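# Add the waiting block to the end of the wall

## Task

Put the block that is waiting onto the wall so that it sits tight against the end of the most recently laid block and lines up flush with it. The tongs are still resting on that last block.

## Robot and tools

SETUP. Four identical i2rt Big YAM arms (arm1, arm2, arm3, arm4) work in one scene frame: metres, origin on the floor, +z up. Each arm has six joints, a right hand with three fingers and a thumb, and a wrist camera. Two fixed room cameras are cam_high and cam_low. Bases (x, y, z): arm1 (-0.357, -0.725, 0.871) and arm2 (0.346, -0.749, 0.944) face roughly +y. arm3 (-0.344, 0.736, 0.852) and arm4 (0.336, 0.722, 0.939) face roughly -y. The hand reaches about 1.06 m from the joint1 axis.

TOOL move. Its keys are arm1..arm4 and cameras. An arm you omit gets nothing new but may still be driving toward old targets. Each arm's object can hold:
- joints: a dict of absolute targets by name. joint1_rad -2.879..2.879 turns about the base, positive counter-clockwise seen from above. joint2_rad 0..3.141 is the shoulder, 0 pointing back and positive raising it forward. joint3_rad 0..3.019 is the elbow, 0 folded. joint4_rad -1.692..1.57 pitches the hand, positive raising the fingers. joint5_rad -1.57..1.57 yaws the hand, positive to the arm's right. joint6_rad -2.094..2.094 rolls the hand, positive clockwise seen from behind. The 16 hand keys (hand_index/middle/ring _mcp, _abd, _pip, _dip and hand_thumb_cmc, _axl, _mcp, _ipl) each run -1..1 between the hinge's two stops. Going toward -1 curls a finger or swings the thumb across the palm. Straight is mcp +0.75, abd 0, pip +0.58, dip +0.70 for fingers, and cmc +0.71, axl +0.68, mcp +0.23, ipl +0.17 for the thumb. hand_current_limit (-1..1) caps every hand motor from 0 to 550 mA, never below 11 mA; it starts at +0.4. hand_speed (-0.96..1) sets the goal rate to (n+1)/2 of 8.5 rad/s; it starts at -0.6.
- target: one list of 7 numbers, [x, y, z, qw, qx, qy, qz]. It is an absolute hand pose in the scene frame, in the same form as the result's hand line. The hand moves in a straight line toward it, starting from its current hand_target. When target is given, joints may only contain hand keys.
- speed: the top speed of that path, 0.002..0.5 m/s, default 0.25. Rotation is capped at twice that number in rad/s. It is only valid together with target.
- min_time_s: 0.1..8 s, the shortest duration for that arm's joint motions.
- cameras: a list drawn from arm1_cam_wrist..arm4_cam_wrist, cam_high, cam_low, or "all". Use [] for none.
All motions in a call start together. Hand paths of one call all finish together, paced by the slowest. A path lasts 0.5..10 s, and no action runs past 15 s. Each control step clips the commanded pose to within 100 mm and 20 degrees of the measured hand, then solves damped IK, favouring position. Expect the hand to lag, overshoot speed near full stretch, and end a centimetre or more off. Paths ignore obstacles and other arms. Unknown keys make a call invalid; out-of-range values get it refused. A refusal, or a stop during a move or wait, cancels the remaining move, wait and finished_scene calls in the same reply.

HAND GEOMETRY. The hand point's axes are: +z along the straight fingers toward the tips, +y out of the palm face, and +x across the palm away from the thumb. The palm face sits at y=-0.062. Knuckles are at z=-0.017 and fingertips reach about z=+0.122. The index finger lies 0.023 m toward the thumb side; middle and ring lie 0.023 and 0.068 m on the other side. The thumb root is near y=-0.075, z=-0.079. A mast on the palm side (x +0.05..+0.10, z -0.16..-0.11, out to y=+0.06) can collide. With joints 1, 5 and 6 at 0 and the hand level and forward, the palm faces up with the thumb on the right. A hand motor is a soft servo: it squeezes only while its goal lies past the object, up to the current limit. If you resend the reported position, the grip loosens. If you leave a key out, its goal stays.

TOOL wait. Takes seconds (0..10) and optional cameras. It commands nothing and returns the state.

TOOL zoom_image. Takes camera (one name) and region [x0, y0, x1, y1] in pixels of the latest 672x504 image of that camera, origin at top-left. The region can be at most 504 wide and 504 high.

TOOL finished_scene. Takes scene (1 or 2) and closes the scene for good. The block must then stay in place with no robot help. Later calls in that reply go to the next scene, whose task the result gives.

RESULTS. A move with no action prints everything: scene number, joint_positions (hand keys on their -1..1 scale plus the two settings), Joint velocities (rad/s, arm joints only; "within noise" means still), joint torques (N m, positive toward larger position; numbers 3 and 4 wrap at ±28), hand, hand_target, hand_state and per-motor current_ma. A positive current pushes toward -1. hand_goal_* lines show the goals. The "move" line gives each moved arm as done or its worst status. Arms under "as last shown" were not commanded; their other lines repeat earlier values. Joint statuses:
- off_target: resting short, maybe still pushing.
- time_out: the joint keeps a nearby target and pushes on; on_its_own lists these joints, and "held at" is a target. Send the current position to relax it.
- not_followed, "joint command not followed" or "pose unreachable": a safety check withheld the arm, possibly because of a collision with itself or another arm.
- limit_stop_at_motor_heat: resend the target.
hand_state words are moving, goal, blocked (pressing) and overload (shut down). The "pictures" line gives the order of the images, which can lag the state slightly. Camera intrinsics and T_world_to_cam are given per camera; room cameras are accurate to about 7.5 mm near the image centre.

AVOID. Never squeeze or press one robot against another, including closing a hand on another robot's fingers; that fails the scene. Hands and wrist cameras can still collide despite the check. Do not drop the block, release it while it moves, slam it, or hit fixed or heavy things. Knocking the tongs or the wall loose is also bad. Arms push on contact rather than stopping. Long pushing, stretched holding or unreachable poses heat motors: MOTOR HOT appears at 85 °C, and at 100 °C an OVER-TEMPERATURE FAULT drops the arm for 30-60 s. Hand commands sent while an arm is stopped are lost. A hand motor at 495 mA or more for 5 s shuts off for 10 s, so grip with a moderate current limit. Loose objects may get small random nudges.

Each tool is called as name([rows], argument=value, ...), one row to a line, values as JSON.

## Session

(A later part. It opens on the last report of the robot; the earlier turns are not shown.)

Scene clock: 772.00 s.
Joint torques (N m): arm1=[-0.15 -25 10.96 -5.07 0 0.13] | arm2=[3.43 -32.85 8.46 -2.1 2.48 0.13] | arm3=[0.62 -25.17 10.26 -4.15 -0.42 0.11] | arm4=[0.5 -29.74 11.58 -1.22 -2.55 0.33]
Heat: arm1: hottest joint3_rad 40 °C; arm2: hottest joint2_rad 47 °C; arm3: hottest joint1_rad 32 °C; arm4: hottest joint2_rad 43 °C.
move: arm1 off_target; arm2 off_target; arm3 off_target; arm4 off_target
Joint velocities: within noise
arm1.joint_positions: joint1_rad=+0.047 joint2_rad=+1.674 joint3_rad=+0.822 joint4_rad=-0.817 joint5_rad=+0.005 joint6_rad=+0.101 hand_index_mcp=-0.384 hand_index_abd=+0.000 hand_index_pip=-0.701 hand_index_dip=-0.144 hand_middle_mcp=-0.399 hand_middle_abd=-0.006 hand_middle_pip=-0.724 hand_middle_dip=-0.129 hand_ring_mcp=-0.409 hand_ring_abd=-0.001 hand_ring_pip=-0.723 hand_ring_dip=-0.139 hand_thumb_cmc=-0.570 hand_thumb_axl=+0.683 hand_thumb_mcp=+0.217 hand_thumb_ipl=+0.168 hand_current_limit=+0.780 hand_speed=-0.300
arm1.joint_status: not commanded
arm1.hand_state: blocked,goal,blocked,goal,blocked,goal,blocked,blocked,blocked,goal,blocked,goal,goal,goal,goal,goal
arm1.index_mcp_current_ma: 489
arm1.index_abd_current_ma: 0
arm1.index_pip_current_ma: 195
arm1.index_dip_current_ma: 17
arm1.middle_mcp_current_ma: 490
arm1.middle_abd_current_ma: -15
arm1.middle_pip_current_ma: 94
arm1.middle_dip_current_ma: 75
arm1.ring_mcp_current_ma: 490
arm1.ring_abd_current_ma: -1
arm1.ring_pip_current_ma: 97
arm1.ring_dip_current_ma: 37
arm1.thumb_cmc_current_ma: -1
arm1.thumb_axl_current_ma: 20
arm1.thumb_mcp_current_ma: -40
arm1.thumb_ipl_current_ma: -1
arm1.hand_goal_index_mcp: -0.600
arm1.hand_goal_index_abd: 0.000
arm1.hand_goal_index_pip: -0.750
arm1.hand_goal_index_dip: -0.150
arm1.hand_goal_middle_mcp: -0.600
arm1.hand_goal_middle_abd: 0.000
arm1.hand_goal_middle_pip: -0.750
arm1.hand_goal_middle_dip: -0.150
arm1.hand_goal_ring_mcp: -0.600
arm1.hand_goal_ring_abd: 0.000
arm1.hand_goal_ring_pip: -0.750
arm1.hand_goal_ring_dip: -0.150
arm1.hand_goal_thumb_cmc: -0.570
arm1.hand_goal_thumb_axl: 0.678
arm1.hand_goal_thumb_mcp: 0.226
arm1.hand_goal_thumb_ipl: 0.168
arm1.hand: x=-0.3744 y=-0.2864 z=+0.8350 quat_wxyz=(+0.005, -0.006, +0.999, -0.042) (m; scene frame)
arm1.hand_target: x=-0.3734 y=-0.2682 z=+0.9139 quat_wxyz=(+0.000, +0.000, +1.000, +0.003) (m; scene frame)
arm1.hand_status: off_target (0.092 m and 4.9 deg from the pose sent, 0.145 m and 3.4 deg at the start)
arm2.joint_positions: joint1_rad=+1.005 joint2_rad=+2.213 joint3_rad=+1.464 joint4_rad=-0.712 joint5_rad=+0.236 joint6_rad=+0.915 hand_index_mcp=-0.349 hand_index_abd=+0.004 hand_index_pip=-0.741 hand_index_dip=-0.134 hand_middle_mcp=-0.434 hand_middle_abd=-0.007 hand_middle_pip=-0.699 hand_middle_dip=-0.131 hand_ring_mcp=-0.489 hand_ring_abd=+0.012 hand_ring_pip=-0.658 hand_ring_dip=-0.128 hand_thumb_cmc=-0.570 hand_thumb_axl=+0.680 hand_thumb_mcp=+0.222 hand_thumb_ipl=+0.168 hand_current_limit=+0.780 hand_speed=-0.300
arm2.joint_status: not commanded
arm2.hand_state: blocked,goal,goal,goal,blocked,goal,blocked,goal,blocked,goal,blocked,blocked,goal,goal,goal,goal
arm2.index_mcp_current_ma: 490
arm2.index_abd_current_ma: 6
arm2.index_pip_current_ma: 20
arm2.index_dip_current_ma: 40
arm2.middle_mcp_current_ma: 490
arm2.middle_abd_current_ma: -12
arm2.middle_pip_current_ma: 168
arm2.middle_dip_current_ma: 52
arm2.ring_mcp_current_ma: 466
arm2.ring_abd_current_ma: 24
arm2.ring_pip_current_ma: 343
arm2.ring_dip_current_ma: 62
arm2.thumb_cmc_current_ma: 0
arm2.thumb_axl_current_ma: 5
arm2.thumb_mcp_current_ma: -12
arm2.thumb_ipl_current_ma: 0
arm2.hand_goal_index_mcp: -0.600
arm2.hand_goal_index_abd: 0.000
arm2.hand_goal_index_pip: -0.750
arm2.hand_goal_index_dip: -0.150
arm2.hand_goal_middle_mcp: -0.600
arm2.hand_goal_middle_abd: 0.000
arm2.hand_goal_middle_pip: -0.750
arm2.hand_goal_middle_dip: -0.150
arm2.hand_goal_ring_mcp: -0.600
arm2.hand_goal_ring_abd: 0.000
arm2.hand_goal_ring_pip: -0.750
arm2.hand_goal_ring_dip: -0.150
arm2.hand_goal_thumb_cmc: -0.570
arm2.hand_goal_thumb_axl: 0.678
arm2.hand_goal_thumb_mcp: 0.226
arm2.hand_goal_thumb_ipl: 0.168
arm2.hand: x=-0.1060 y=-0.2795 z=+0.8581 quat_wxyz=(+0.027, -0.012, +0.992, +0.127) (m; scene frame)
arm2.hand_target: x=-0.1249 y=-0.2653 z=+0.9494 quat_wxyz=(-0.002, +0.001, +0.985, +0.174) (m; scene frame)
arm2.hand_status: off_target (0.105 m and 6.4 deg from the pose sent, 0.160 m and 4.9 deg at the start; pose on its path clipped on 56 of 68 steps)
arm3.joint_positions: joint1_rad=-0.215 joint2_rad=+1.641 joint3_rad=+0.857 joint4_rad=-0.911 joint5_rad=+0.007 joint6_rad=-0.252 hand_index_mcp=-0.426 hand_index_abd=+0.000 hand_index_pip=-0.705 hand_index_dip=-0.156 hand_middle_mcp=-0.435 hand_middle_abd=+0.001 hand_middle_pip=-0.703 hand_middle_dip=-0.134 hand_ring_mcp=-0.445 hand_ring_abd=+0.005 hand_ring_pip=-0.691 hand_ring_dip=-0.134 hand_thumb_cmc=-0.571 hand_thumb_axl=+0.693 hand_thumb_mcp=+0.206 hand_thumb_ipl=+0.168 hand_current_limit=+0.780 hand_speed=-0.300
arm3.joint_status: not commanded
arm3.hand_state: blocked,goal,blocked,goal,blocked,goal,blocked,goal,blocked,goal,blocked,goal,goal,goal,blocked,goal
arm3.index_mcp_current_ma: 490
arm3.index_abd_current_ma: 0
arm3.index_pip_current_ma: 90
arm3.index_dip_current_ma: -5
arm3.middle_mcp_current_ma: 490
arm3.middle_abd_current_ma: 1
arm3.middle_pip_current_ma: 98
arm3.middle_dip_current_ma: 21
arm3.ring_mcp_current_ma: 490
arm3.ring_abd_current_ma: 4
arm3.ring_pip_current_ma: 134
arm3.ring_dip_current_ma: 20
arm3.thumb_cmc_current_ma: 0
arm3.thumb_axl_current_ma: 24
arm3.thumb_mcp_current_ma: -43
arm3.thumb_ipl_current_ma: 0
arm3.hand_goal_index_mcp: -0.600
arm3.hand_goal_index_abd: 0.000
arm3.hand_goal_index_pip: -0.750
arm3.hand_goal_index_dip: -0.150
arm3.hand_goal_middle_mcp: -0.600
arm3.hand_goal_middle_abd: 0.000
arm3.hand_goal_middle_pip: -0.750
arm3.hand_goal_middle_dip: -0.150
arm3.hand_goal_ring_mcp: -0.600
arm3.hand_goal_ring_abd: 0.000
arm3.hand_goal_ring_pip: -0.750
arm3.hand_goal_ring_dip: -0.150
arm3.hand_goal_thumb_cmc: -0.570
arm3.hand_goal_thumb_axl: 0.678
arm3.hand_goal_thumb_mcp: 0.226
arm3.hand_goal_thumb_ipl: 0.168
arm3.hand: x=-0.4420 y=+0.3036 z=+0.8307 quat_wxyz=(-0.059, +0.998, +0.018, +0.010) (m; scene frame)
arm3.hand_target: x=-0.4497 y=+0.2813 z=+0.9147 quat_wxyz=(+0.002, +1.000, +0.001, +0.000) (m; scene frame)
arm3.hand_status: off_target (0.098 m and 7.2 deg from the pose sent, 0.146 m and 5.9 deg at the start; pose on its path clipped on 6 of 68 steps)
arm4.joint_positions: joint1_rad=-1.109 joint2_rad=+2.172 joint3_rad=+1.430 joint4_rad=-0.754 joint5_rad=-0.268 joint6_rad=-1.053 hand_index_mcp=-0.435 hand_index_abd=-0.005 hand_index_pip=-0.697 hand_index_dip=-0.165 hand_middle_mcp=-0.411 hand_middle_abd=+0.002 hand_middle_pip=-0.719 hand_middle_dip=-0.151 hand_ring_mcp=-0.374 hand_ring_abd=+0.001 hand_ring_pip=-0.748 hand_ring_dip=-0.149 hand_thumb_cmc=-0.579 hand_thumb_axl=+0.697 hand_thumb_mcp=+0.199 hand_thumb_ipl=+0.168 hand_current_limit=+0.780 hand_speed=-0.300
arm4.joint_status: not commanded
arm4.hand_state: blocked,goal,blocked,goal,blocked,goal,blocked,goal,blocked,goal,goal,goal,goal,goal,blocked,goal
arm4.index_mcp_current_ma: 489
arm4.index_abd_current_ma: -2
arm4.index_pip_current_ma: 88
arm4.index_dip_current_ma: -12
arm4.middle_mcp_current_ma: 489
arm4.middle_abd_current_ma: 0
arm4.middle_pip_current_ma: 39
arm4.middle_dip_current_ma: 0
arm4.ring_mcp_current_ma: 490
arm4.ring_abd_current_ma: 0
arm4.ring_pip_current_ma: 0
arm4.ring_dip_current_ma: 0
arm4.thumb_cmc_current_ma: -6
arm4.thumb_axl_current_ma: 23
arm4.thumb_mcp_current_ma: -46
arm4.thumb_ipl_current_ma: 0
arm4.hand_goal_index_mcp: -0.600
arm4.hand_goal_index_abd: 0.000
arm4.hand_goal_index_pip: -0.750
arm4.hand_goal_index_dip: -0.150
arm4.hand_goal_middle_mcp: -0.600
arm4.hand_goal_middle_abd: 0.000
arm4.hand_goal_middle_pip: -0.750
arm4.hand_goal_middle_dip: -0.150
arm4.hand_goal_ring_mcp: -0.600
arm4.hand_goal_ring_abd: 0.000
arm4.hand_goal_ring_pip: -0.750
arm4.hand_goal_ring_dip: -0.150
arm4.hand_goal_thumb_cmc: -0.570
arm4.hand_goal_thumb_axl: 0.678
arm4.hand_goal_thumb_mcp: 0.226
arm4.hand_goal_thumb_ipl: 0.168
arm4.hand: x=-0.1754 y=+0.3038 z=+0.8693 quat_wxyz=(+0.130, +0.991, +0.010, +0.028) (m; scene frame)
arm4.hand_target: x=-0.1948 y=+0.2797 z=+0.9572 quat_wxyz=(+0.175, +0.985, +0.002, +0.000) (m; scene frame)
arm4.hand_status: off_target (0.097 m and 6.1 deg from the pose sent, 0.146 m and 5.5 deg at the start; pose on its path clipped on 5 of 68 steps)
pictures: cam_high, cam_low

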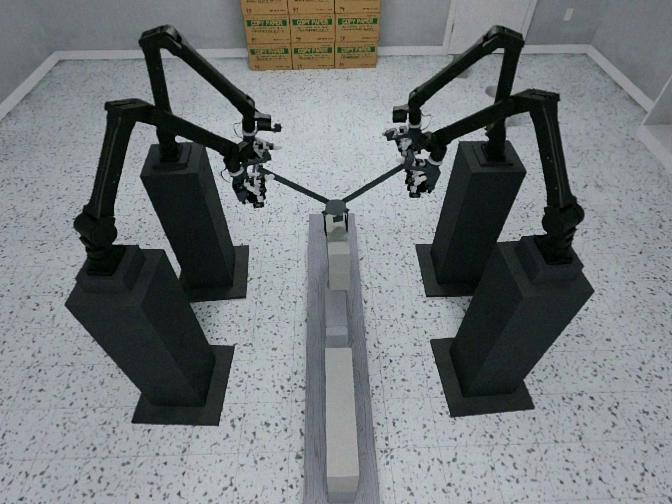

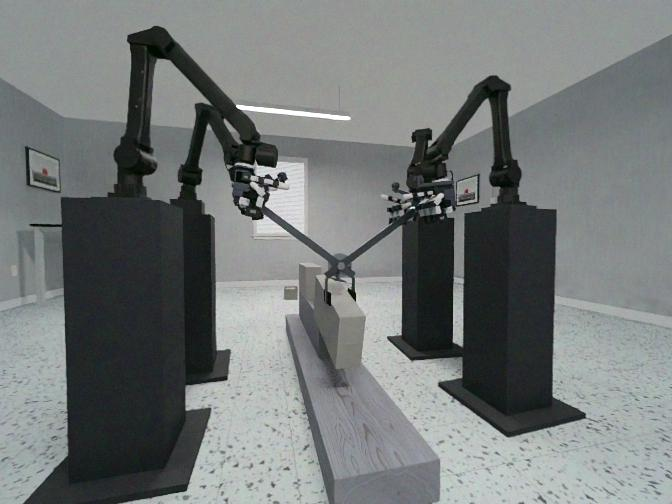

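move(arm1={"target": [-0.3740, -0.232, 0.920, 0, 0, 1, 0], "speed": 0.04}, arm2={"target": [-0.1080, -0.236, 0.954, 0, 0, 0.9848, 0.1736], "speed": 0.04}, arm3={"target": [-0.4430, 0.252, 0.920, 0, 1, 0, 0], "speed": 0.04}, arm4={"target": [-0.1770, 0.258, 0.960, 0.1736, 0.9848, 0, 0], "speed": 0.04}, cameras=["cam_low", "cam_high"])

zoom_image(camera="cam_low", region=[300, 240, 380, 380])

zoom_image(camera="cam_high", region=[270, 170, 400, 300])

Scene clock: 790.47 s.
Joint torques (N m): arm1=[-0.73 -21.36 15.01 -3.21 0.05 0.06] | arm2=[-0.09 -32.85 8.08 -1.29 2.44 -0.39] | arm3=[1.85 -21.3 13.09 -2.8 -0.71 0.18] | arm4=[2.96 -30.33 9.81 -0.35 -2.75 0.62]
Heat: arm1: hottest joint3_rad 43 °C; arm2: hottest joint2_rad 54 °C; arm3: hottest joint3_rad 33 °C; arm4: hottest joint2_rad 45 °C.
move: arm1 off_target; arm2 off_target; arm3 off_target; arm4 off_target
Joint velocities: within noise
arm1.joint_positions: joint1_rad=+0.046 joint2_rad=+1.698 joint3_rad=+0.861 joint4_rad=-0.880 joint5_rad=+0.004 joint6_rad=+0.103 hand_index_mcp=-0.384 hand_index_abd=+0.000 hand_index_pip=-0.704 hand_index_dip=-0.140 hand_middle_mcp=-0.399 hand_middle_abd=-0.006 hand_middle_pip=-0.740 hand_middle_dip=-0.118 hand_ring_mcp=-0.409 hand_ring_abd=-0.001 hand_ring_pip=-0.724 hand_ring_dip=-0.138 hand_thumb_cmc=-0.569 hand_thumb_axl=+0.683 hand_thumb_mcp=+0.217 hand_thumb_ipl=+0.168 hand_current_limit=+0.780 hand_speed=-0.300
arm1.joint_status: not commanded
arm1.hand_state: blocked,goal,blocked,goal,blocked,goal,goal,blocked,blocked,goal,blocked,goal,goal,goal,goal,goal
arm1.index_mcp_current_ma: 490
arm1.index_abd_current_ma: 0
arm1.index_pip_current_ma: 180
arm1.index_dip_current_ma: 32
arm1.middle_mcp_current_ma: 490
arm1.middle_abd_current_ma: -15
arm1.middle_pip_current_ma: 32
arm1.middle_dip_current_ma: 123
arm1.ring_mcp_current_ma: 490
arm1.ring_abd_current_ma: -1
arm1.ring_pip_current_ma: 96
arm1.ring_dip_current_ma: 39
arm1.thumb_cmc_current_ma: 1
arm1.thumb_axl_current_ma: 20
arm1.thumb_mcp_current_ma: -40
arm1.thumb_ipl_current_ma: -1
arm1.hand_goal_index_mcp: -0.600
arm1.hand_goal_index_abd: 0.000
arm1.hand_goal_index_pip: -0.750
arm1.hand_goal_index_dip: -0.150
arm1.hand_goal_middle_mcp: -0.600
arm1.hand_goal_middle_abd: 0.000
arm1.hand_goal_middle_pip: -0.750
arm1.hand_goal_middle_dip: -0.150
arm1.hand_goal_ring_mcp: -0.600
arm1.hand_goal_ring_abd: 0.000
arm1.hand_goal_ring_pip: -0.750
arm1.hand_goal_ring_dip: -0.150
arm1.hand_goal_thumb_cmc: -0.570
arm1.hand_goal_thumb_axl: 0.678
arm1.hand_goal_thumb_mcp: 0.226
arm1.hand_goal_thumb_ipl: 0.168
arm1.hand: x=-0.3738 y=-0.2855 z=+0.8335 quat_wxyz=(+0.007, -0.005, +0.998, -0.066) (m; scene frame)
arm1.hand_target: x=-0.3731 y=-0.2384 z=+0.9151 quat_wxyz=(+0.001, +0.000, +1.000, +0.002) (m; scene frame)
arm1.hand_status: off_target (0.102 m and 7.6 deg from the pose sent, 0.101 m and 4.9 deg at the start; pose on its path clipped on 15 of 42 steps)
arm2.joint_positions: joint1_rad=+0.995 joint2_rad=+2.213 joint3_rad=+1.464 joint4_rad=-0.712 joint5_rad=+0.230 joint6_rad=+0.907 hand_index_mcp=-0.349 hand_index_abd=+0.004 hand_index_pip=-0.741 hand_index_dip=-0.134 hand_middle_mcp=-0.435 hand_middle_abd=-0.007 hand_middle_pip=-0.699 hand_middle_dip=-0.130 hand_ring_mcp=-0.490 hand_ring_abd=+0.012 hand_ring_pip=-0.657 hand_ring_dip=-0.127 hand_thumb_cmc=-0.570 hand_thumb_axl=+0.680 hand_thumb_mcp=+0.222 hand_thumb_ipl=+0.168 hand_current_limit=+0.780 hand_speed=-0.300
arm2.joint_status: not commanded
arm2.hand_state: blocked,goal,goal,goal,blocked,goal,blocked,blocked,blocked,goal,blocked,blocked,goal,goal,goal,goal
arm2.index_mcp_current_ma: 490
arm2.index_abd_current_ma: 6
arm2.index_pip_current_ma: 20
arm2.index_dip_current_ma: 40
arm2.middle_mcp_current_ma: 490
arm2.middle_abd_current_ma: -13
arm2.middle_pip_current_ma: 168
arm2.middle_dip_current_ma: 55
arm2.ring_mcp_current_ma: 461
arm2.ring_abd_current_ma: 24
arm2.ring_pip_current_ma: 347
arm2.ring_dip_current_ma: 64
arm2.thumb_cmc_current_ma: 0
arm2.thumb_axl_current_ma: 5
arm2.thumb_mcp_current_ma: -12
arm2.thumb_ipl_current_ma: 0
arm2.hand_goal_index_mcp: -0.600
arm2.hand_goal_index_abd: 0.000
arm2.hand_goal_index_pip: -0.750
arm2.hand_goal_index_dip: -0.150
arm2.hand_goal_middle_mcp: -0.600
arm2.hand_goal_middle_abd: 0.000
arm2.hand_goal_middle_pip: -0.750
arm2.hand_goal_middle_dip: -0.150
arm2.hand_goal_ring_mcp: -0.600
arm2.hand_goal_ring_abd: 0.000
arm2.hand_goal_ring_pip: -0.750
arm2.hand_goal_ring_dip: -0.150
arm2.hand_goal_thumb_cmc: -0.570
arm2.hand_goal_thumb_axl: 0.678
arm2.hand_goal_thumb_mcp: 0.226
arm2.hand_goal_thumb_ipl: 0.168
arm2.hand: x=-0.1024 y=-0.2755 z=+0.8575 quat_wxyz=(+0.026, -0.010, +0.992, +0.124) (m; scene frame)
arm2.hand_target: x=-0.1052 y=-0.2399 z=+0.9459 quat_wxyz=(+0.001, +0.001, +0.985, +0.175) (m; scene frame)
arm2.hand_status: off_target (0.104 m and 6.6 deg from the pose sent, 0.105 m and 6.4 deg at the start; pose on its path clipped on 25 of 43 steps)
arm3.joint_positions: joint1_rad=-0.198 joint2_rad=+1.649 joint3_rad=+0.878 joint4_rad=-0.954 joint5_rad=+0.012 joint6_rad=-0.229 hand_index_mcp=-0.426 hand_index_abd=+0.000 hand_index_pip=-0.709 hand_index_dip=-0.150 hand_middle_mcp=-0.435 hand_middle_abd=+0.001 hand_middle_pip=-0.703 hand_middle_dip=-0.134 hand_ring_mcp=-0.445 hand_ring_abd=+0.002 hand_ring_pip=-0.692 hand_ring_dip=-0.134 hand_thumb_cmc=-0.570 hand_thumb_axl=+0.693 hand_thumb_mcp=+0.204 hand_thumb_ipl=+0.168 hand_current_limit=+0.780 hand_speed=-0.300
arm3.joint_status: not commanded
arm3.hand_state: blocked,goal,blocked,goal,blocked,goal,blocked,goal,blocked,goal,blocked,goal,goal,goal,blocked,goal
arm3.index_mcp_current_ma: 490
arm3.index_abd_current_ma: 0
arm3.index_pip_current_ma: 81
arm3.index_dip_current_ma: 0
arm3.middle_mcp_current_ma: 489
arm3.middle_abd_current_ma: 0
arm3.middle_pip_current_ma: 97
arm3.middle_dip_current_ma: 21
arm3.ring_mcp_current_ma: 489
arm3.ring_abd_current_ma: 1
arm3.ring_pip_current_ma: 131
arm3.ring_dip_current_ma: 20
arm3.thumb_cmc_current_ma: 0
arm3.thumb_axl_current_ma: 26
arm3.thumb_mcp_current_ma: -46
arm3.thumb_ipl_current_ma: 0
arm3.hand_goal_index_mcp: -0.600
arm3.hand_goal_index_abd: 0.000
arm3.hand_goal_index_pip: -0.750
arm3.hand_goal_index_dip: -0.150
arm3.hand_goal_middle_mcp: -0.600
arm3.hand_goal_middle_abd: 0.000
arm3.hand_goal_middle_pip: -0.750
arm3.hand_goal_middle_dip: -0.150
arm3.hand_goal_ring_mcp: -0.600
arm3.hand_goal_ring_abd: 0.000
arm3.hand_goal_ring_pip: -0.750
arm3.hand_goal_ring_dip: -0.150
arm3.hand_goal_thumb_cmc: -0.570
arm3.hand_goal_thumb_axl: 0.678
arm3.hand_goal_thumb_mcp: 0.226
arm3.hand_goal_thumb_ipl: 0.168
arm3.hand: x=-0.4373 y=+0.3034 z=+0.8322 quat_wxyz=(-0.074, +0.997, +0.015, +0.009) (m; scene frame)
arm3.hand_target: x=-0.4420 y=+0.2584 z=+0.9149 quat_wxyz=(+0.002, +1.000, +0.001, +0.001) (m; scene frame)
arm3.hand_status: off_target (0.102 m and 8.8 deg from the pose sent, 0.103 m and 7.2 deg at the start; pose on its path clipped on 17 of 43 steps)
arm4.joint_positions: joint1_rad=-1.092 joint2_rad=+2.164 joint3_rad=+1.422 joint4_rad=-0.754 joint5_rad=-0.259 joint6_rad=-1.040 hand_index_mcp=-0.436 hand_index_abd=-0.005 hand_index_pip=-0.697 hand_index_dip=-0.165 hand_middle_mcp=-0.411 hand_middle_abd=+0.002 hand_middle_pip=-0.719 hand_middle_dip=-0.151 hand_ring_mcp=-0.374 hand_ring_abd=+0.001 hand_ring_pip=-0.748 hand_ring_dip=-0.149 hand_thumb_cmc=-0.580 hand_thumb_axl=+0.697 hand_thumb_mcp=+0.199 hand_thumb_ipl=+0.168 hand_current_limit=+0.780 hand_speed=-0.300
arm4.joint_status: not commanded
arm4.hand_state: blocked,goal,blocked,goal,blocked,goal,blocked,goal,blocked,goal,goal,goal,goal,goal,blocked,goal
arm4.index_mcp_current_ma: 490
arm4.index_abd_current_ma: -2
arm4.index_pip_current_ma: 90
arm4.index_dip_current_ma: -12
arm4.middle_mcp_current_ma: 490
arm4.middle_abd_current_ma: 0
arm4.middle_pip_current_ma: 39
arm4.middle_dip_current_ma: 0
arm4.ring_mcp_current_ma: 490
arm4.ring_abd_current_ma: 0
arm4.ring_pip_current_ma: 0
arm4.ring_dip_current_ma: 0
arm4.thumb_cmc_current_ma: -6
arm4.thumb_axl_current_ma: 25
arm4.thumb_mcp_current_ma: -46
arm4.thumb_ipl_current_ma: 0
arm4.hand_goal_index_mcp: -0.600
arm4.hand_goal_index_abd: 0.000
arm4.hand_goal_index_pip: -0.750
arm4.hand_goal_index_dip: -0.150
arm4.hand_goal_middle_mcp: -0.600
arm4.hand_goal_middle_abd: 0.000
arm4.hand_goal_middle_pip: -0.750
arm4.hand_goal_middle_dip: -0.150
arm4.hand_goal_ring_mcp: -0.600
arm4.hand_goal_ring_abd: 0.000
arm4.hand_goal_ring_pip: -0.750
arm4.hand_goal_ring_dip: -0.150
arm4.hand_goal_thumb_cmc: -0.570
arm4.hand_goal_thumb_axl: 0.678
arm4.hand_goal_thumb_mcp: 0.226
arm4.hand_goal_thumb_ipl: 0.168
arm4.hand: x=-0.1680 y=+0.2977 z=+0.8703 quat_wxyz=(+0.125, +0.992, +0.012, +0.028) (m; scene frame)
arm4.hand_target: x=-0.1738 y=+0.2602 z=+0.9567 quat_wxyz=(+0.175, +0.984, +0.003, +0.002) (m; scene frame)
arm4.hand_status: off_target (0.098 m and 6.6 deg from the pose sent, 0.102 m and 6.1 deg at the start)
pictures: cam_high, cam_low

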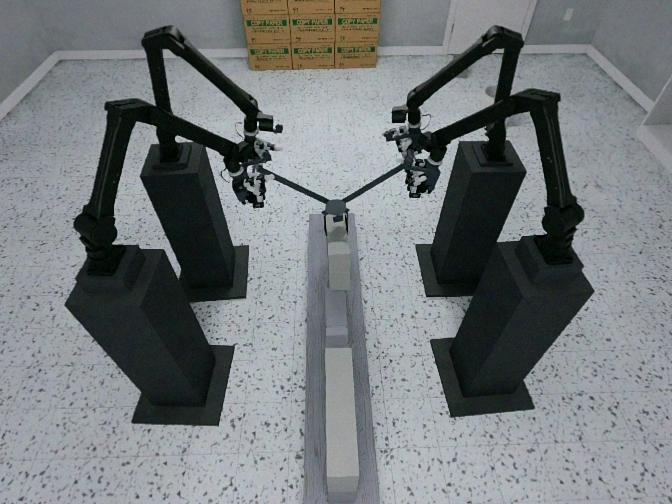

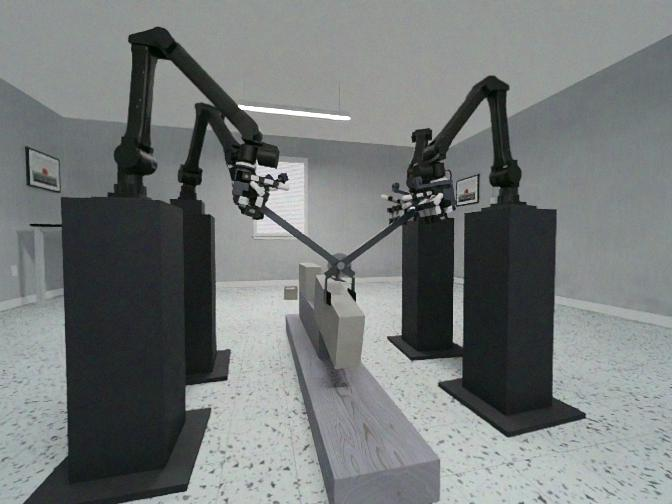

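Scaled by 3.600 from the camera's 672x504 image, which has a finer 960x720 frame.

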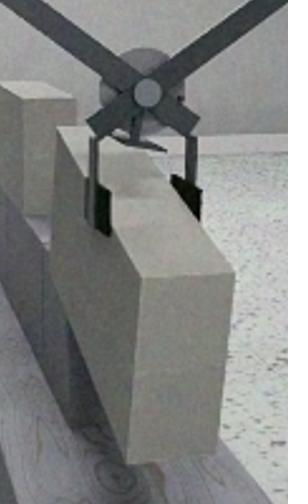

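Scaled by 3.877 from the camera's 672x504 image, which has a finer 960x720 frame.

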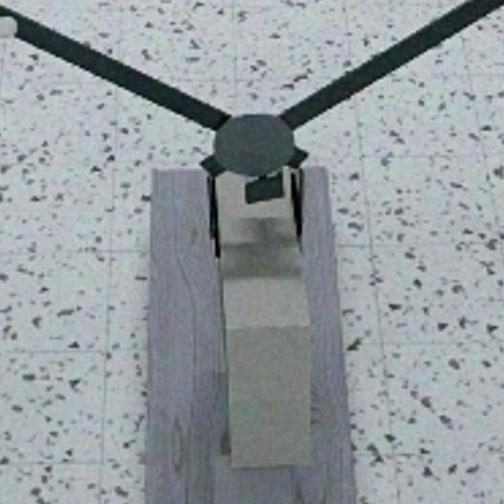

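move(cameras=["cam_high","cam_low"])

Scene clock: 808.63 s.
Joint torques (N m): arm1=[-0.62 -21.54 15.02 -3.15 0.06 0.06] | arm2=[0.03 -32.67 8.21 -1.17 2.45 -0.38] | arm3=[1.9 -21.36 13.08 -2.84 -0.73 0.17] | arm4=[2.9 -30.33 9.89 -0.44 -2.77 0.63]
Heat: arm1: hottest joint3_rad 47 °C; arm2: hottest joint2_rad 57 °C; arm3: hottest joint3_rad 35 °C; arm4: hottest joint2_rad 43 °C.
Joint velocities: within noise
arm1.joint_positions: joint1_rad=+0.046 joint2_rad=+1.698 joint3_rad=+0.861 joint4_rad=-0.880 joint5_rad=+0.004 joint6_rad=+0.103 hand_index_mcp=-0.384 hand_index_abd=+0.000 hand_index_pip=-0.704 hand_index_dip=-0.140 hand_middle_mcp=-0.399 hand_middle_abd=-0.006 hand_middle_pip=-0.740 hand_middle_dip=-0.118 hand_ring_mcp=-0.409 hand_ring_abd=-0.001 hand_ring_pip=-0.724 hand_ring_dip=-0.138 hand_thumb_cmc=-0.569 hand_thumb_axl=+0.683 hand_thumb_mcp=+0.217 hand_thumb_ipl=+0.168 hand_current_limit=+0.780 hand_speed=-0.300
arm1.joint_status: not commanded
arm1.hand_state: blocked,goal,blocked,goal,blocked,goal,goal,blocked,blocked,goal,blocked,goal,goal,goal,goal,goal
arm1.index_mcp_current_ma: 489
arm1.index_abd_current_ma: 0
arm1.index_pip_current_ma: 180
arm1.index_dip_current_ma: 32
arm1.middle_mcp_current_ma: 490
arm1.middle_abd_current_ma: -15
arm1.middle_pip_current_ma: 32
arm1.middle_dip_current_ma: 123
arm1.ring_mcp_current_ma: 490
arm1.ring_abd_current_ma: -1
arm1.ring_pip_current_ma: 96
arm1.ring_dip_current_ma: 39
arm1.thumb_cmc_current_ma: 1
arm1.thumb_axl_current_ma: 20
arm1.thumb_mcp_current_ma: -40
arm1.thumb_ipl_current_ma: -1
arm1.hand_goal_index_mcp: -0.600
arm1.hand_goal_index_abd: 0.000
arm1.hand_goal_index_pip: -0.750
arm1.hand_goal_index_dip: -0.150
arm1.hand_goal_middle_mcp: -0.600
arm1.hand_goal_middle_abd: 0.000
arm1.hand_goal_middle_pip: -0.750
arm1.hand_goal_middle_dip: -0.150
arm1.hand_goal_ring_mcp: -0.600
arm1.hand_goal_ring_abd: 0.000
arm1.hand_goal_ring_pip: -0.750
arm1.hand_goal_ring_dip: -0.150
arm1.hand_goal_thumb_cmc: -0.570
arm1.hand_goal_thumb_axl: 0.678
arm1.hand_goal_thumb_mcp: 0.226
arm1.hand_goal_thumb_ipl: 0.168
arm1.hand: x=-0.3738 y=-0.2855 z=+0.8335 quat_wxyz=(+0.007, -0.005, +0.998, -0.066) (m; scene frame)
arm1.hand_target: x=-0.3731 y=-0.2384 z=+0.9151 quat_wxyz=(+0.001, +0.000, +1.000, +0.002) (m; scene frame)
arm1.hand_status: off_target (0.102 m and 7.6 deg from the pose sent, 0.101 m and 4.9 deg at the start; pose on its path clipped on 15 of 42 steps)
arm2.joint_positions: joint1_rad=+0.995 joint2_rad=+2.213 joint3_rad=+1.464 joint4_rad=-0.712 joint5_rad=+0.230 joint6_rad=+0.907 hand_index_mcp=-0.349 hand_index_abd=+0.004 hand_index_pip=-0.741 hand_index_dip=-0.134 hand_middle_mcp=-0.435 hand_middle_abd=-0.007 hand_middle_pip=-0.699 hand_middle_dip=-0.130 hand_ring_mcp=-0.490 hand_ring_abd=+0.012 hand_ring_pip=-0.657 hand_ring_dip=-0.127 hand_thumb_cmc=-0.570 hand_thumb_axl=+0.680 hand_thumb_mcp=+0.222 hand_thumb_ipl=+0.168 hand_current_limit=+0.780 hand_speed=-0.300
arm2.joint_status: not commanded
arm2.hand_state: blocked,goal,goal,goal,blocked,goal,blocked,blocked,blocked,goal,blocked,blocked,goal,goal,goal,goal
arm2.index_mcp_current_ma: 489
arm2.index_abd_current_ma: 6
arm2.index_pip_current_ma: 20
arm2.index_dip_current_ma: 40
arm2.middle_mcp_current_ma: 490
arm2.middle_abd_current_ma: -13
arm2.middle_pip_current_ma: 168
arm2.middle_dip_current_ma: 55
arm2.ring_mcp_current_ma: 461
arm2.ring_abd_current_ma: 24
arm2.ring_pip_current_ma: 347
arm2.ring_dip_current_ma: 64
arm2.thumb_cmc_current_ma: 0
arm2.thumb_axl_current_ma: 5
arm2.thumb_mcp_current_ma: -12
arm2.thumb_ipl_current_ma: 0
arm2.hand_goal_index_mcp: -0.600
arm2.hand_goal_index_abd: 0.000
arm2.hand_goal_index_pip: -0.750
arm2.hand_goal_index_dip: -0.150
arm2.hand_goal_middle_mcp: -0.600
arm2.hand_goal_middle_abd: 0.000
arm2.hand_goal_middle_pip: -0.750
arm2.hand_goal_middle_dip: -0.150
arm2.hand_goal_ring_mcp: -0.600
arm2.hand_goal_ring_abd: 0.000
arm2.hand_goal_ring_pip: -0.750
arm2.hand_goal_ring_dip: -0.150
arm2.hand_goal_thumb_cmc: -0.570
arm2.hand_goal_thumb_axl: 0.678
arm2.hand_goal_thumb_mcp: 0.226
arm2.hand_goal_thumb_ipl: 0.168
arm2.hand: x=-0.1024 y=-0.2755 z=+0.8575 quat_wxyz=(+0.026, -0.010, +0.992, +0.124) (m; scene frame)
arm2.hand_target: x=-0.1052 y=-0.2399 z=+0.9459 quat_wxyz=(+0.001, +0.001, +0.985, +0.175) (m; scene frame)
arm2.hand_status: off_target (0.104 m and 6.6 deg from the pose sent, 0.105 m and 6.4 deg at the start; pose on its path clipped on 25 of 43 steps)
arm3.joint_positions: joint1_rad=-0.198 joint2_rad=+1.649 joint3_rad=+0.878 joint4_rad=-0.954 joint5_rad=+0.012 joint6_rad=-0.229 hand_index_mcp=-0.426 hand_index_abd=+0.000 hand_index_pip=-0.709 hand_index_dip=-0.150 hand_middle_mcp=-0.435 hand_middle_abd=+0.001 hand_middle_pip=-0.703 hand_middle_dip=-0.134 hand_ring_mcp=-0.445 hand_ring_abd=+0.002 hand_ring_pip=-0.692 hand_ring_dip=-0.134 hand_thumb_cmc=-0.570 hand_thumb_axl=+0.693 hand_thumb_mcp=+0.204 hand_thumb_ipl=+0.168 hand_current_limit=+0.780 hand_speed=-0.300
arm3.joint_status: not commanded
arm3.hand_state: blocked,goal,blocked,goal,blocked,goal,blocked,goal,blocked,goal,blocked,goal,goal,goal,blocked,goal
arm3.index_mcp_current_ma: 490
arm3.index_abd_current_ma: 0
arm3.index_pip_current_ma: 81
arm3.index_dip_current_ma: 0
arm3.middle_mcp_current_ma: 490
arm3.middle_abd_current_ma: 0
arm3.middle_pip_current_ma: 97
arm3.middle_dip_current_ma: 21
arm3.ring_mcp_current_ma: 490
arm3.ring_abd_current_ma: 1
arm3.ring_pip_current_ma: 131
arm3.ring_dip_current_ma: 20
arm3.thumb_cmc_current_ma: 0
arm3.thumb_axl_current_ma: 26
arm3.thumb_mcp_current_ma: -46
arm3.thumb_ipl_current_ma: 0
arm3.hand_goal_index_mcp: -0.600
arm3.hand_goal_index_abd: 0.000
arm3.hand_goal_index_pip: -0.750
arm3.hand_goal_index_dip: -0.150
arm3.hand_goal_middle_mcp: -0.600
arm3.hand_goal_middle_abd: 0.000
arm3.hand_goal_middle_pip: -0.750
arm3.hand_goal_middle_dip: -0.150
arm3.hand_goal_ring_mcp: -0.600
arm3.hand_goal_ring_abd: 0.000
arm3.hand_goal_ring_pip: -0.750
arm3.hand_goal_ring_dip: -0.150
arm3.hand_goal_thumb_cmc: -0.570
arm3.hand_goal_thumb_axl: 0.678
arm3.hand_goal_thumb_mcp: 0.226
arm3.hand_goal_thumb_ipl: 0.168
arm3.hand: x=-0.4373 y=+0.3034 z=+0.8322 quat_wxyz=(-0.074, +0.997, +0.015, +0.009) (m; scene frame)
arm3.hand_target: x=-0.4420 y=+0.2584 z=+0.9149 quat_wxyz=(+0.002, +1.000, +0.001, +0.001) (m; scene frame)
arm3.hand_status: off_target (0.102 m and 8.8 deg from the pose sent, 0.103 m and 7.2 deg at the start; pose on its path clipped on 17 of 43 steps)
arm4.joint_positions: joint1_rad=-1.092 joint2_rad=+2.164 joint3_rad=+1.422 joint4_rad=-0.754 joint5_rad=-0.259 joint6_rad=-1.040 hand_index_mcp=-0.436 hand_index_abd=-0.005 hand_index_pip=-0.697 hand_index_dip=-0.165 hand_middle_mcp=-0.411 hand_middle_abd=+0.002 hand_middle_pip=-0.719 hand_middle_dip=-0.151 hand_ring_mcp=-0.374 hand_ring_abd=+0.001 hand_ring_pip=-0.748 hand_ring_dip=-0.149 hand_thumb_cmc=-0.580 hand_thumb_axl=+0.697 hand_thumb_mcp=+0.199 hand_thumb_ipl=+0.168 hand_current_limit=+0.780 hand_speed=-0.300
arm4.joint_status: not commanded
arm4.hand_state: blocked,goal,blocked,goal,blocked,goal,blocked,goal,blocked,goal,goal,goal,goal,goal,blocked,goal
arm4.index_mcp_current_ma: 490
arm4.index_abd_current_ma: -2
arm4.index_pip_current_ma: 90
arm4.index_dip_current_ma: -12
arm4.middle_mcp_current_ma: 490
arm4.middle_abd_current_ma: 0
arm4.middle_pip_current_ma: 39
arm4.middle_dip_current_ma: 0
arm4.ring_mcp_current_ma: 490
arm4.ring_abd_current_ma: 0
arm4.ring_pip_current_ma: 0
arm4.ring_dip_current_ma: 0
arm4.thumb_cmc_current_ma: -6
arm4.thumb_axl_current_ma: 25
arm4.thumb_mcp_current_ma: -46
arm4.thumb_ipl_current_ma: 0
arm4.hand_goal_index_mcp: -0.600
arm4.hand_goal_index_abd: 0.000
arm4.hand_goal_index_pip: -0.750
arm4.hand_goal_index_dip: -0.150
arm4.hand_goal_middle_mcp: -0.600
arm4.hand_goal_middle_abd: 0.000
arm4.hand_goal_middle_pip: -0.750
arm4.hand_goal_middle_dip: -0.150
arm4.hand_goal_ring_mcp: -0.600
arm4.hand_goal_ring_abd: 0.000
arm4.hand_goal_ring_pip: -0.750
arm4.hand_goal_ring_dip: -0.150
arm4.hand_goal_thumb_cmc: -0.570
arm4.hand_goal_thumb_axl: 0.678
arm4.hand_goal_thumb_mcp: 0.226
arm4.hand_goal_thumb_ipl: 0.168
arm4.hand: x=-0.1680 y=+0.2977 z=+0.8703 quat_wxyz=(+0.125, +0.992, +0.012, +0.028) (m; scene frame)
arm4.hand_target: x=-0.1738 y=+0.2602 z=+0.9567 quat_wxyz=(+0.175, +0.984, +0.003, +0.002) (m; scene frame)
arm4.hand_status: off_target (0.098 m and 6.6 deg from the pose sent, 0.102 m and 6.1 deg at the start)
pictures: cam_high, cam_low

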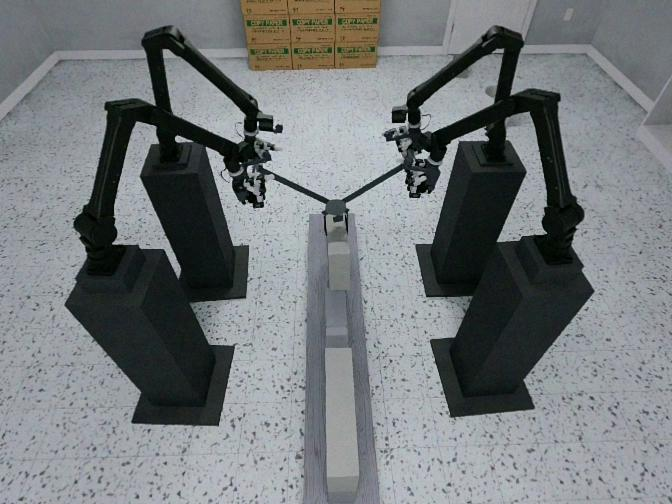

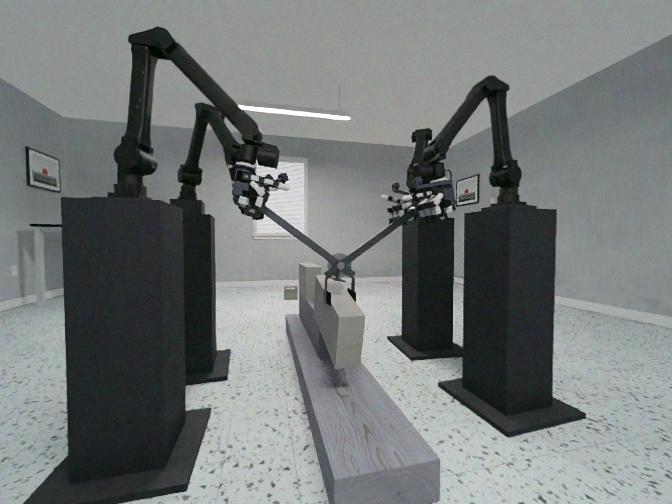

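zoom_image(camera="cam_low", region=[280, 240, 400, 400])

zoom_image(camera="cam_high", region=[270, 170, 400, 360])

Scaled by 3.150 from the camera's 672x504 image, which has a finer 960x720 frame.

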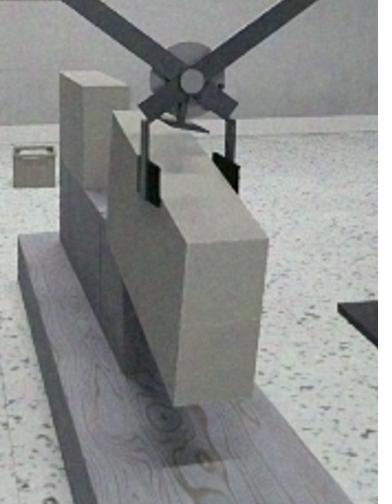

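Scaled by 2.653 from the camera's 672x504 image, which has a finer 960x720 frame.

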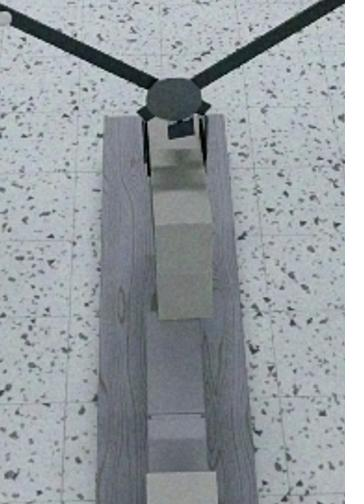

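move(arm1={"target": [-0.374, -0.255, 0.955, 0, 0, 1, 0], "speed": 0.03}, arm2={"target": [-0.108, -0.245, 0.980, 0, 0, 0.9848, 0.1736], "speed": 0.03}, arm3={"target": [-0.443, 0.273, 0.955, 0, 1, 0, 0], "speed": 0.03}, arm4={"target": [-0.177, 0.268, 0.995, 0.1736, 0.9848, 0, 0], "speed": 0.03}, cameras=["cam_high", "cam_low"])

zoom_image(camera="cam_low", region=[280, 240, 400, 400])

Scene clock: 827.10 s.
Joint torques (N m): arm1=[0.32 -26.52 10.15 -3.48 0.14 0.1] | arm2=[1.79 -33.49 6.93 -1.58 2.55 -0.25] | arm3=[0.21 -26.05 9.52 -3.08 -0.62 -0.02] | arm4=[1.03 -31.27 8.96 -0.94 -2.88 0.37]
Heat: arm1: hottest joint3_rad 49 °C; arm2: hottest joint2_rad 58 °C; arm3: hottest joint3_rad 37 °C; arm4: hottest joint2_rad 44 °C.
move: arm1 off_target; arm2 off_target; arm3 off_target; arm4 off_target
Joint velocities: within noise
arm1.joint_positions: joint1_rad=+0.039 joint2_rad=+1.692 joint3_rad=+0.861 joint4_rad=-0.883 joint5_rad=+0.001 joint6_rad=+0.103 hand_index_mcp=-0.384 hand_index_abd=+0.000 hand_index_pip=-0.711 hand_index_dip=-0.141 hand_middle_mcp=-0.399 hand_middle_abd=-0.006 hand_middle_pip=-0.741 hand_middle_dip=-0.118 hand_ring_mcp=-0.409 hand_ring_abd=-0.001 hand_ring_pip=-0.724 hand_ring_dip=-0.138 hand_thumb_cmc=-0.569 hand_thumb_axl=+0.681 hand_thumb_mcp=+0.217 hand_thumb_ipl=+0.168 hand_current_limit=+0.780 hand_speed=-0.300
arm1.joint_status: not commanded
arm1.hand_state: blocked,goal,blocked,goal,blocked,goal,goal,blocked,blocked,goal,blocked,goal,goal,goal,goal,goal
arm1.index_mcp_current_ma: 490
arm1.index_abd_current_ma: 0
arm1.index_pip_current_ma: 149
arm1.index_dip_current_ma: 28
arm1.middle_mcp_current_ma: 489
arm1.middle_abd_current_ma: -15
arm1.middle_pip_current_ma: 31
arm1.middle_dip_current_ma: 123
arm1.ring_mcp_current_ma: 489
arm1.ring_abd_current_ma: -2
arm1.ring_pip_current_ma: 96
arm1.ring_dip_current_ma: 39
arm1.thumb_cmc_current_ma: 1
arm1.thumb_axl_current_ma: 9
arm1.thumb_mcp_current_ma: -40
arm1.thumb_ipl_current_ma: -1
arm1.hand_goal_index_mcp: -0.600
arm1.hand_goal_index_abd: 0.000
arm1.hand_goal_index_pip: -0.750
arm1.hand_goal_index_dip: -0.150
arm1.hand_goal_middle_mcp: -0.600
arm1.hand_goal_middle_abd: 0.000
arm1.hand_goal_middle_pip: -0.750
arm1.hand_goal_middle_dip: -0.150
arm1.hand_goal_ring_mcp: -0.600
arm1.hand_goal_ring_abd: 0.000
arm1.hand_goal_ring_pip: -0.750
arm1.hand_goal_ring_dip: -0.150
arm1.hand_goal_thumb_cmc: -0.570
arm1.hand_goal_thumb_axl: 0.678
arm1.hand_goal_thumb_mcp: 0.226
arm1.hand_goal_thumb_ipl: 0.168
arm1.hand: x=-0.3715 y=-0.2853 z=+0.8358 quat_wxyz=(+0.005, -0.001, +0.998, -0.065) (m; scene frame)
arm1.hand_target: x=-0.3727 y=-0.2618 z=+0.9209 quat_wxyz=(+0.000, +0.000, +1.000, +0.001) (m; scene frame)
arm1.hand_status: off_target (0.123 m and 7.4 deg from the pose sent, 0.125 m and 7.6 deg at the start; pose on its path clipped on 49 of 58 steps)
arm2.joint_positions: joint1_rad=+0.995 joint2_rad=+2.208 joint3_rad=+1.450 joint4_rad=-0.701 joint5_rad=+0.230 joint6_rad=+0.912 hand_index_mcp=-0.349 hand_index_abd=+0.004 hand_index_pip=-0.741 hand_index_dip=-0.134 hand_middle_mcp=-0.435 hand_middle_abd=-0.007 hand_middle_pip=-0.699 hand_middle_dip=-0.129 hand_ring_mcp=-0.491 hand_ring_abd=+0.013 hand_ring_pip=-0.657 hand_ring_dip=-0.127 hand_thumb_cmc=-0.570 hand_thumb_axl=+0.680 hand_thumb_mcp=+0.222 hand_thumb_ipl=+0.168 hand_current_limit=+0.780 hand_speed=-0.300
arm2.joint_status: not commanded
arm2.hand_state: blocked,goal,goal,goal,blocked,goal,blocked,blocked,blocked,goal,blocked,blocked,goal,goal,goal,goal
arm2.index_mcp_current_ma: 490
arm2.index_abd_current_ma: 6
arm2.index_pip_current_ma: 19
arm2.index_dip_current_ma: 40
arm2.middle_mcp_current_ma: 490
arm2.middle_abd_current_ma: -13
arm2.middle_pip_current_ma: 168
arm2.middle_dip_current_ma: 56
arm2.ring_mcp_current_ma: 458
arm2.ring_abd_current_ma: 27
arm2.ring_pip_current_ma: 350
arm2.ring_dip_current_ma: 64
arm2.thumb_cmc_current_ma: 0
arm2.thumb_axl_current_ma: 5
arm2.thumb_mcp_current_ma: -12
arm2.thumb_ipl_current_ma: 0
arm2.hand_goal_index_mcp: -0.600
arm2.hand_goal_index_abd: 0.000
arm2.hand_goal_index_pip: -0.750
arm2.hand_goal_index_dip: -0.150
arm2.hand_goal_middle_mcp: -0.600
arm2.hand_goal_middle_abd: 0.000
arm2.hand_goal_middle_pip: -0.750
arm2.hand_goal_middle_dip: -0.150
arm2.hand_goal_ring_mcp: -0.600
arm2.hand_goal_ring_abd: 0.000
arm2.hand_goal_ring_pip: -0.750
arm2.hand_goal_ring_dip: -0.150
arm2.hand_goal_thumb_cmc: -0.570
arm2.hand_goal_thumb_axl: 0.678
arm2.hand_goal_thumb_mcp: 0.226
arm2.hand_goal_thumb_ipl: 0.168
arm2.hand: x=-0.0997 y=-0.2775 z=+0.8567 quat_wxyz=(+0.024, -0.008, +0.992, +0.125) (m; scene frame)
arm2.hand_target: x=-0.1047 y=-0.2528 z=+0.9471 quat_wxyz=(+0.000, +0.001, +0.985, +0.174) (m; scene frame)
arm2.hand_status: off_target (0.128 m and 6.4 deg from the pose sent, 0.127 m and 6.6 deg at the start; pose on its path clipped on 52 of 58 steps)
arm3.joint_positions: joint1_rad=-0.189 joint2_rad=+1.636 joint3_rad=+0.878 joint4_rad=-0.966 joint5_rad=+0.013 joint6_rad=-0.213 hand_index_mcp=-0.426 hand_index_abd=+0.000 hand_index_pip=-0.709 hand_index_dip=-0.150 hand_middle_mcp=-0.435 hand_middle_abd=+0.001 hand_middle_pip=-0.703 hand_middle_dip=-0.134 hand_ring_mcp=-0.445 hand_ring_abd=+0.002 hand_ring_pip=-0.694 hand_ring_dip=-0.134 hand_thumb_cmc=-0.570 hand_thumb_axl=+0.694 hand_thumb_mcp=+0.203 hand_thumb_ipl=+0.168 hand_current_limit=+0.780 hand_speed=-0.300
arm3.joint_status: not commanded
arm3.hand_state: blocked,goal,blocked,goal,blocked,goal,blocked,goal,blocked,goal,blocked,goal,goal,goal,blocked,goal
arm3.index_mcp_current_ma: 489
arm3.index_abd_current_ma: 0
arm3.index_pip_current_ma: 80
arm3.index_dip_current_ma: 0
arm3.middle_mcp_current_ma: 489
arm3.middle_abd_current_ma: 0
arm3.middle_pip_current_ma: 97
arm3.middle_dip_current_ma: 21
arm3.ring_mcp_current_ma: 490
arm3.ring_abd_current_ma: 1
arm3.ring_pip_current_ma: 124
arm3.ring_dip_current_ma: 20
arm3.thumb_cmc_current_ma: 0
arm3.thumb_axl_current_ma: 27
arm3.thumb_mcp_current_ma: -49
arm3.thumb_ipl_current_ma: 0
arm3.hand_goal_index_mcp: -0.600
arm3.hand_goal_index_abd: 0.000
arm3.hand_goal_index_pip: -0.750
arm3.hand_goal_index_dip: -0.150
arm3.hand_goal_middle_mcp: -0.600
arm3.hand_goal_middle_abd: 0.000
arm3.hand_goal_middle_pip: -0.750
arm3.hand_goal_middle_dip: -0.150
arm3.hand_goal_ring_mcp: -0.600
arm3.hand_goal_ring_abd: 0.000
arm3.hand_goal_ring_pip: -0.750
arm3.hand_goal_ring_dip: -0.150
arm3.hand_goal_thumb_cmc: -0.570
arm3.hand_goal_thumb_axl: 0.678
arm3.hand_goal_thumb_mcp: 0.226
arm3.hand_goal_thumb_ipl: 0.168
arm3.hand: x=-0.4344 y=+0.3041 z=+0.8372 quat_wxyz=(-0.074, +0.997, +0.012, +0.008) (m; scene frame)
arm3.hand_target: x=-0.4413 y=+0.2804 z=+0.9232 quat_wxyz=(+0.001, +1.000, +0.000, +0.000) (m; scene frame)
arm3.hand_status: off_target (0.122 m and 8.7 deg from the pose sent, 0.127 m and 8.7 deg at the start; pose on its path clipped on 50 of 58 steps)
arm4.joint_positions: joint1_rad=-1.090 joint2_rad=+2.148 joint3_rad=+1.401 joint4_rad=-0.746 joint5_rad=-0.256 joint6_rad=-1.031 hand_index_mcp=-0.436 hand_index_abd=-0.005 hand_index_pip=-0.697 hand_index_dip=-0.165 hand_middle_mcp=-0.411 hand_middle_abd=+0.002 hand_middle_pip=-0.719 hand_middle_dip=-0.151 hand_ring_mcp=-0.367 hand_ring_abd=+0.001 hand_ring_pip=-0.748 hand_ring_dip=-0.149 hand_thumb_cmc=-0.580 hand_thumb_axl=+0.697 hand_thumb_mcp=+0.199 hand_thumb_ipl=+0.168 hand_current_limit=+0.780 hand_speed=-0.300
arm4.joint_status: not commanded
arm4.hand_state: blocked,goal,blocked,goal,blocked,goal,blocked,goal,blocked,goal,goal,goal,goal,goal,blocked,goal
arm4.index_mcp_current_ma: 489
arm4.index_abd_current_ma: -2
arm4.index_pip_current_ma: 90
arm4.index_dip_current_ma: -12
arm4.middle_mcp_current_ma: 489
arm4.middle_abd_current_ma: 0
arm4.middle_pip_current_ma: 39
arm4.middle_dip_current_ma: 0
arm4.ring_mcp_current_ma: 489
arm4.ring_abd_current_ma: 0
arm4.ring_pip_current_ma: 0
arm4.ring_dip_current_ma: 0
arm4.thumb_cmc_current_ma: -6
arm4.thumb_axl_current_ma: 25
arm4.thumb_mcp_current_ma: -46
arm4.thumb_ipl_current_ma: 0
arm4.hand_goal_index_mcp: -0.600
arm4.hand_goal_index_abd: 0.000
arm4.hand_goal_index_pip: -0.750
arm4.hand_goal_index_dip: -0.150
arm4.hand_goal_middle_mcp: -0.600
arm4.hand_goal_middle_abd: 0.000
arm4.hand_goal_middle_pip: -0.750
arm4.hand_goal_middle_dip: -0.150
arm4.hand_goal_ring_mcp: -0.600
arm4.hand_goal_ring_abd: 0.000
arm4.hand_goal_ring_pip: -0.750
arm4.hand_goal_ring_dip: -0.150
arm4.hand_goal_thumb_cmc: -0.570
arm4.hand_goal_thumb_axl: 0.678
arm4.hand_goal_thumb_mcp: 0.226
arm4.hand_goal_thumb_ipl: 0.168
arm4.hand: x=-0.1639 y=+0.2995 z=+0.8730 quat_wxyz=(+0.125, +0.992, +0.009, +0.026) (m; scene frame)
arm4.hand_target: x=-0.1725 y=+0.2755 z=+0.9638 quat_wxyz=(+0.175, +0.985, +0.002, +0.001) (m; scene frame)
arm4.hand_status: off_target (0.127 m and 6.4 deg from the pose sent, 0.128 m and 6.6 deg at the start; pose on its path clipped on 51 of 58 steps)
pictures: cam_high, cam_low

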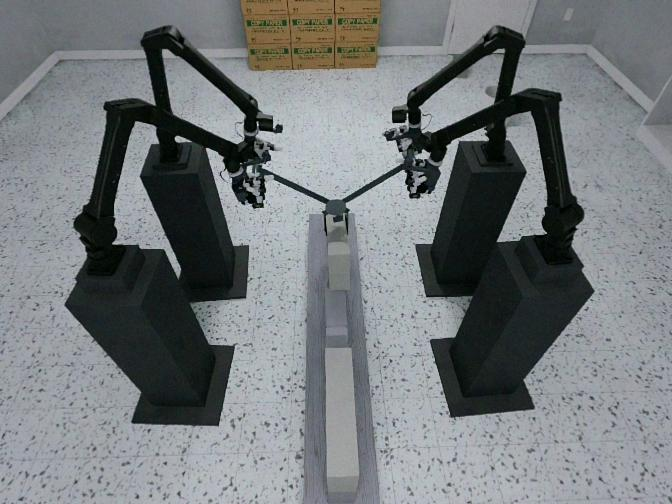

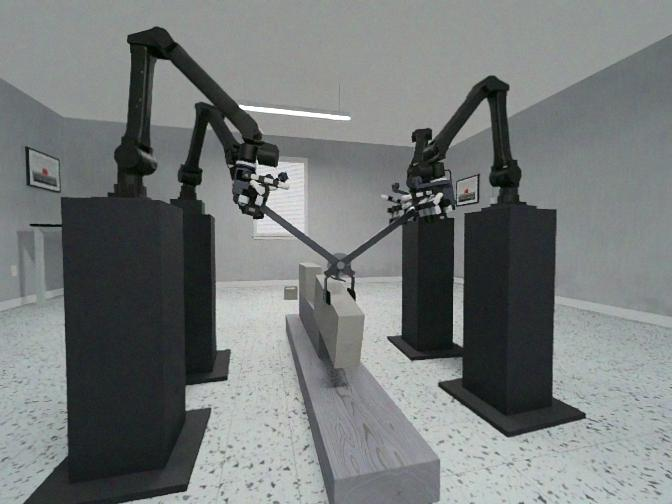

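Scaled by 3.150 from the camera's 672x504 image, which has a finer 960x720 frame.

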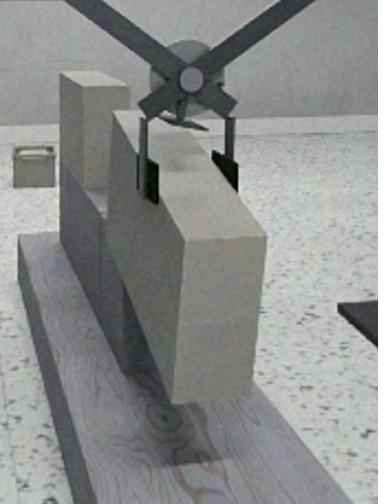

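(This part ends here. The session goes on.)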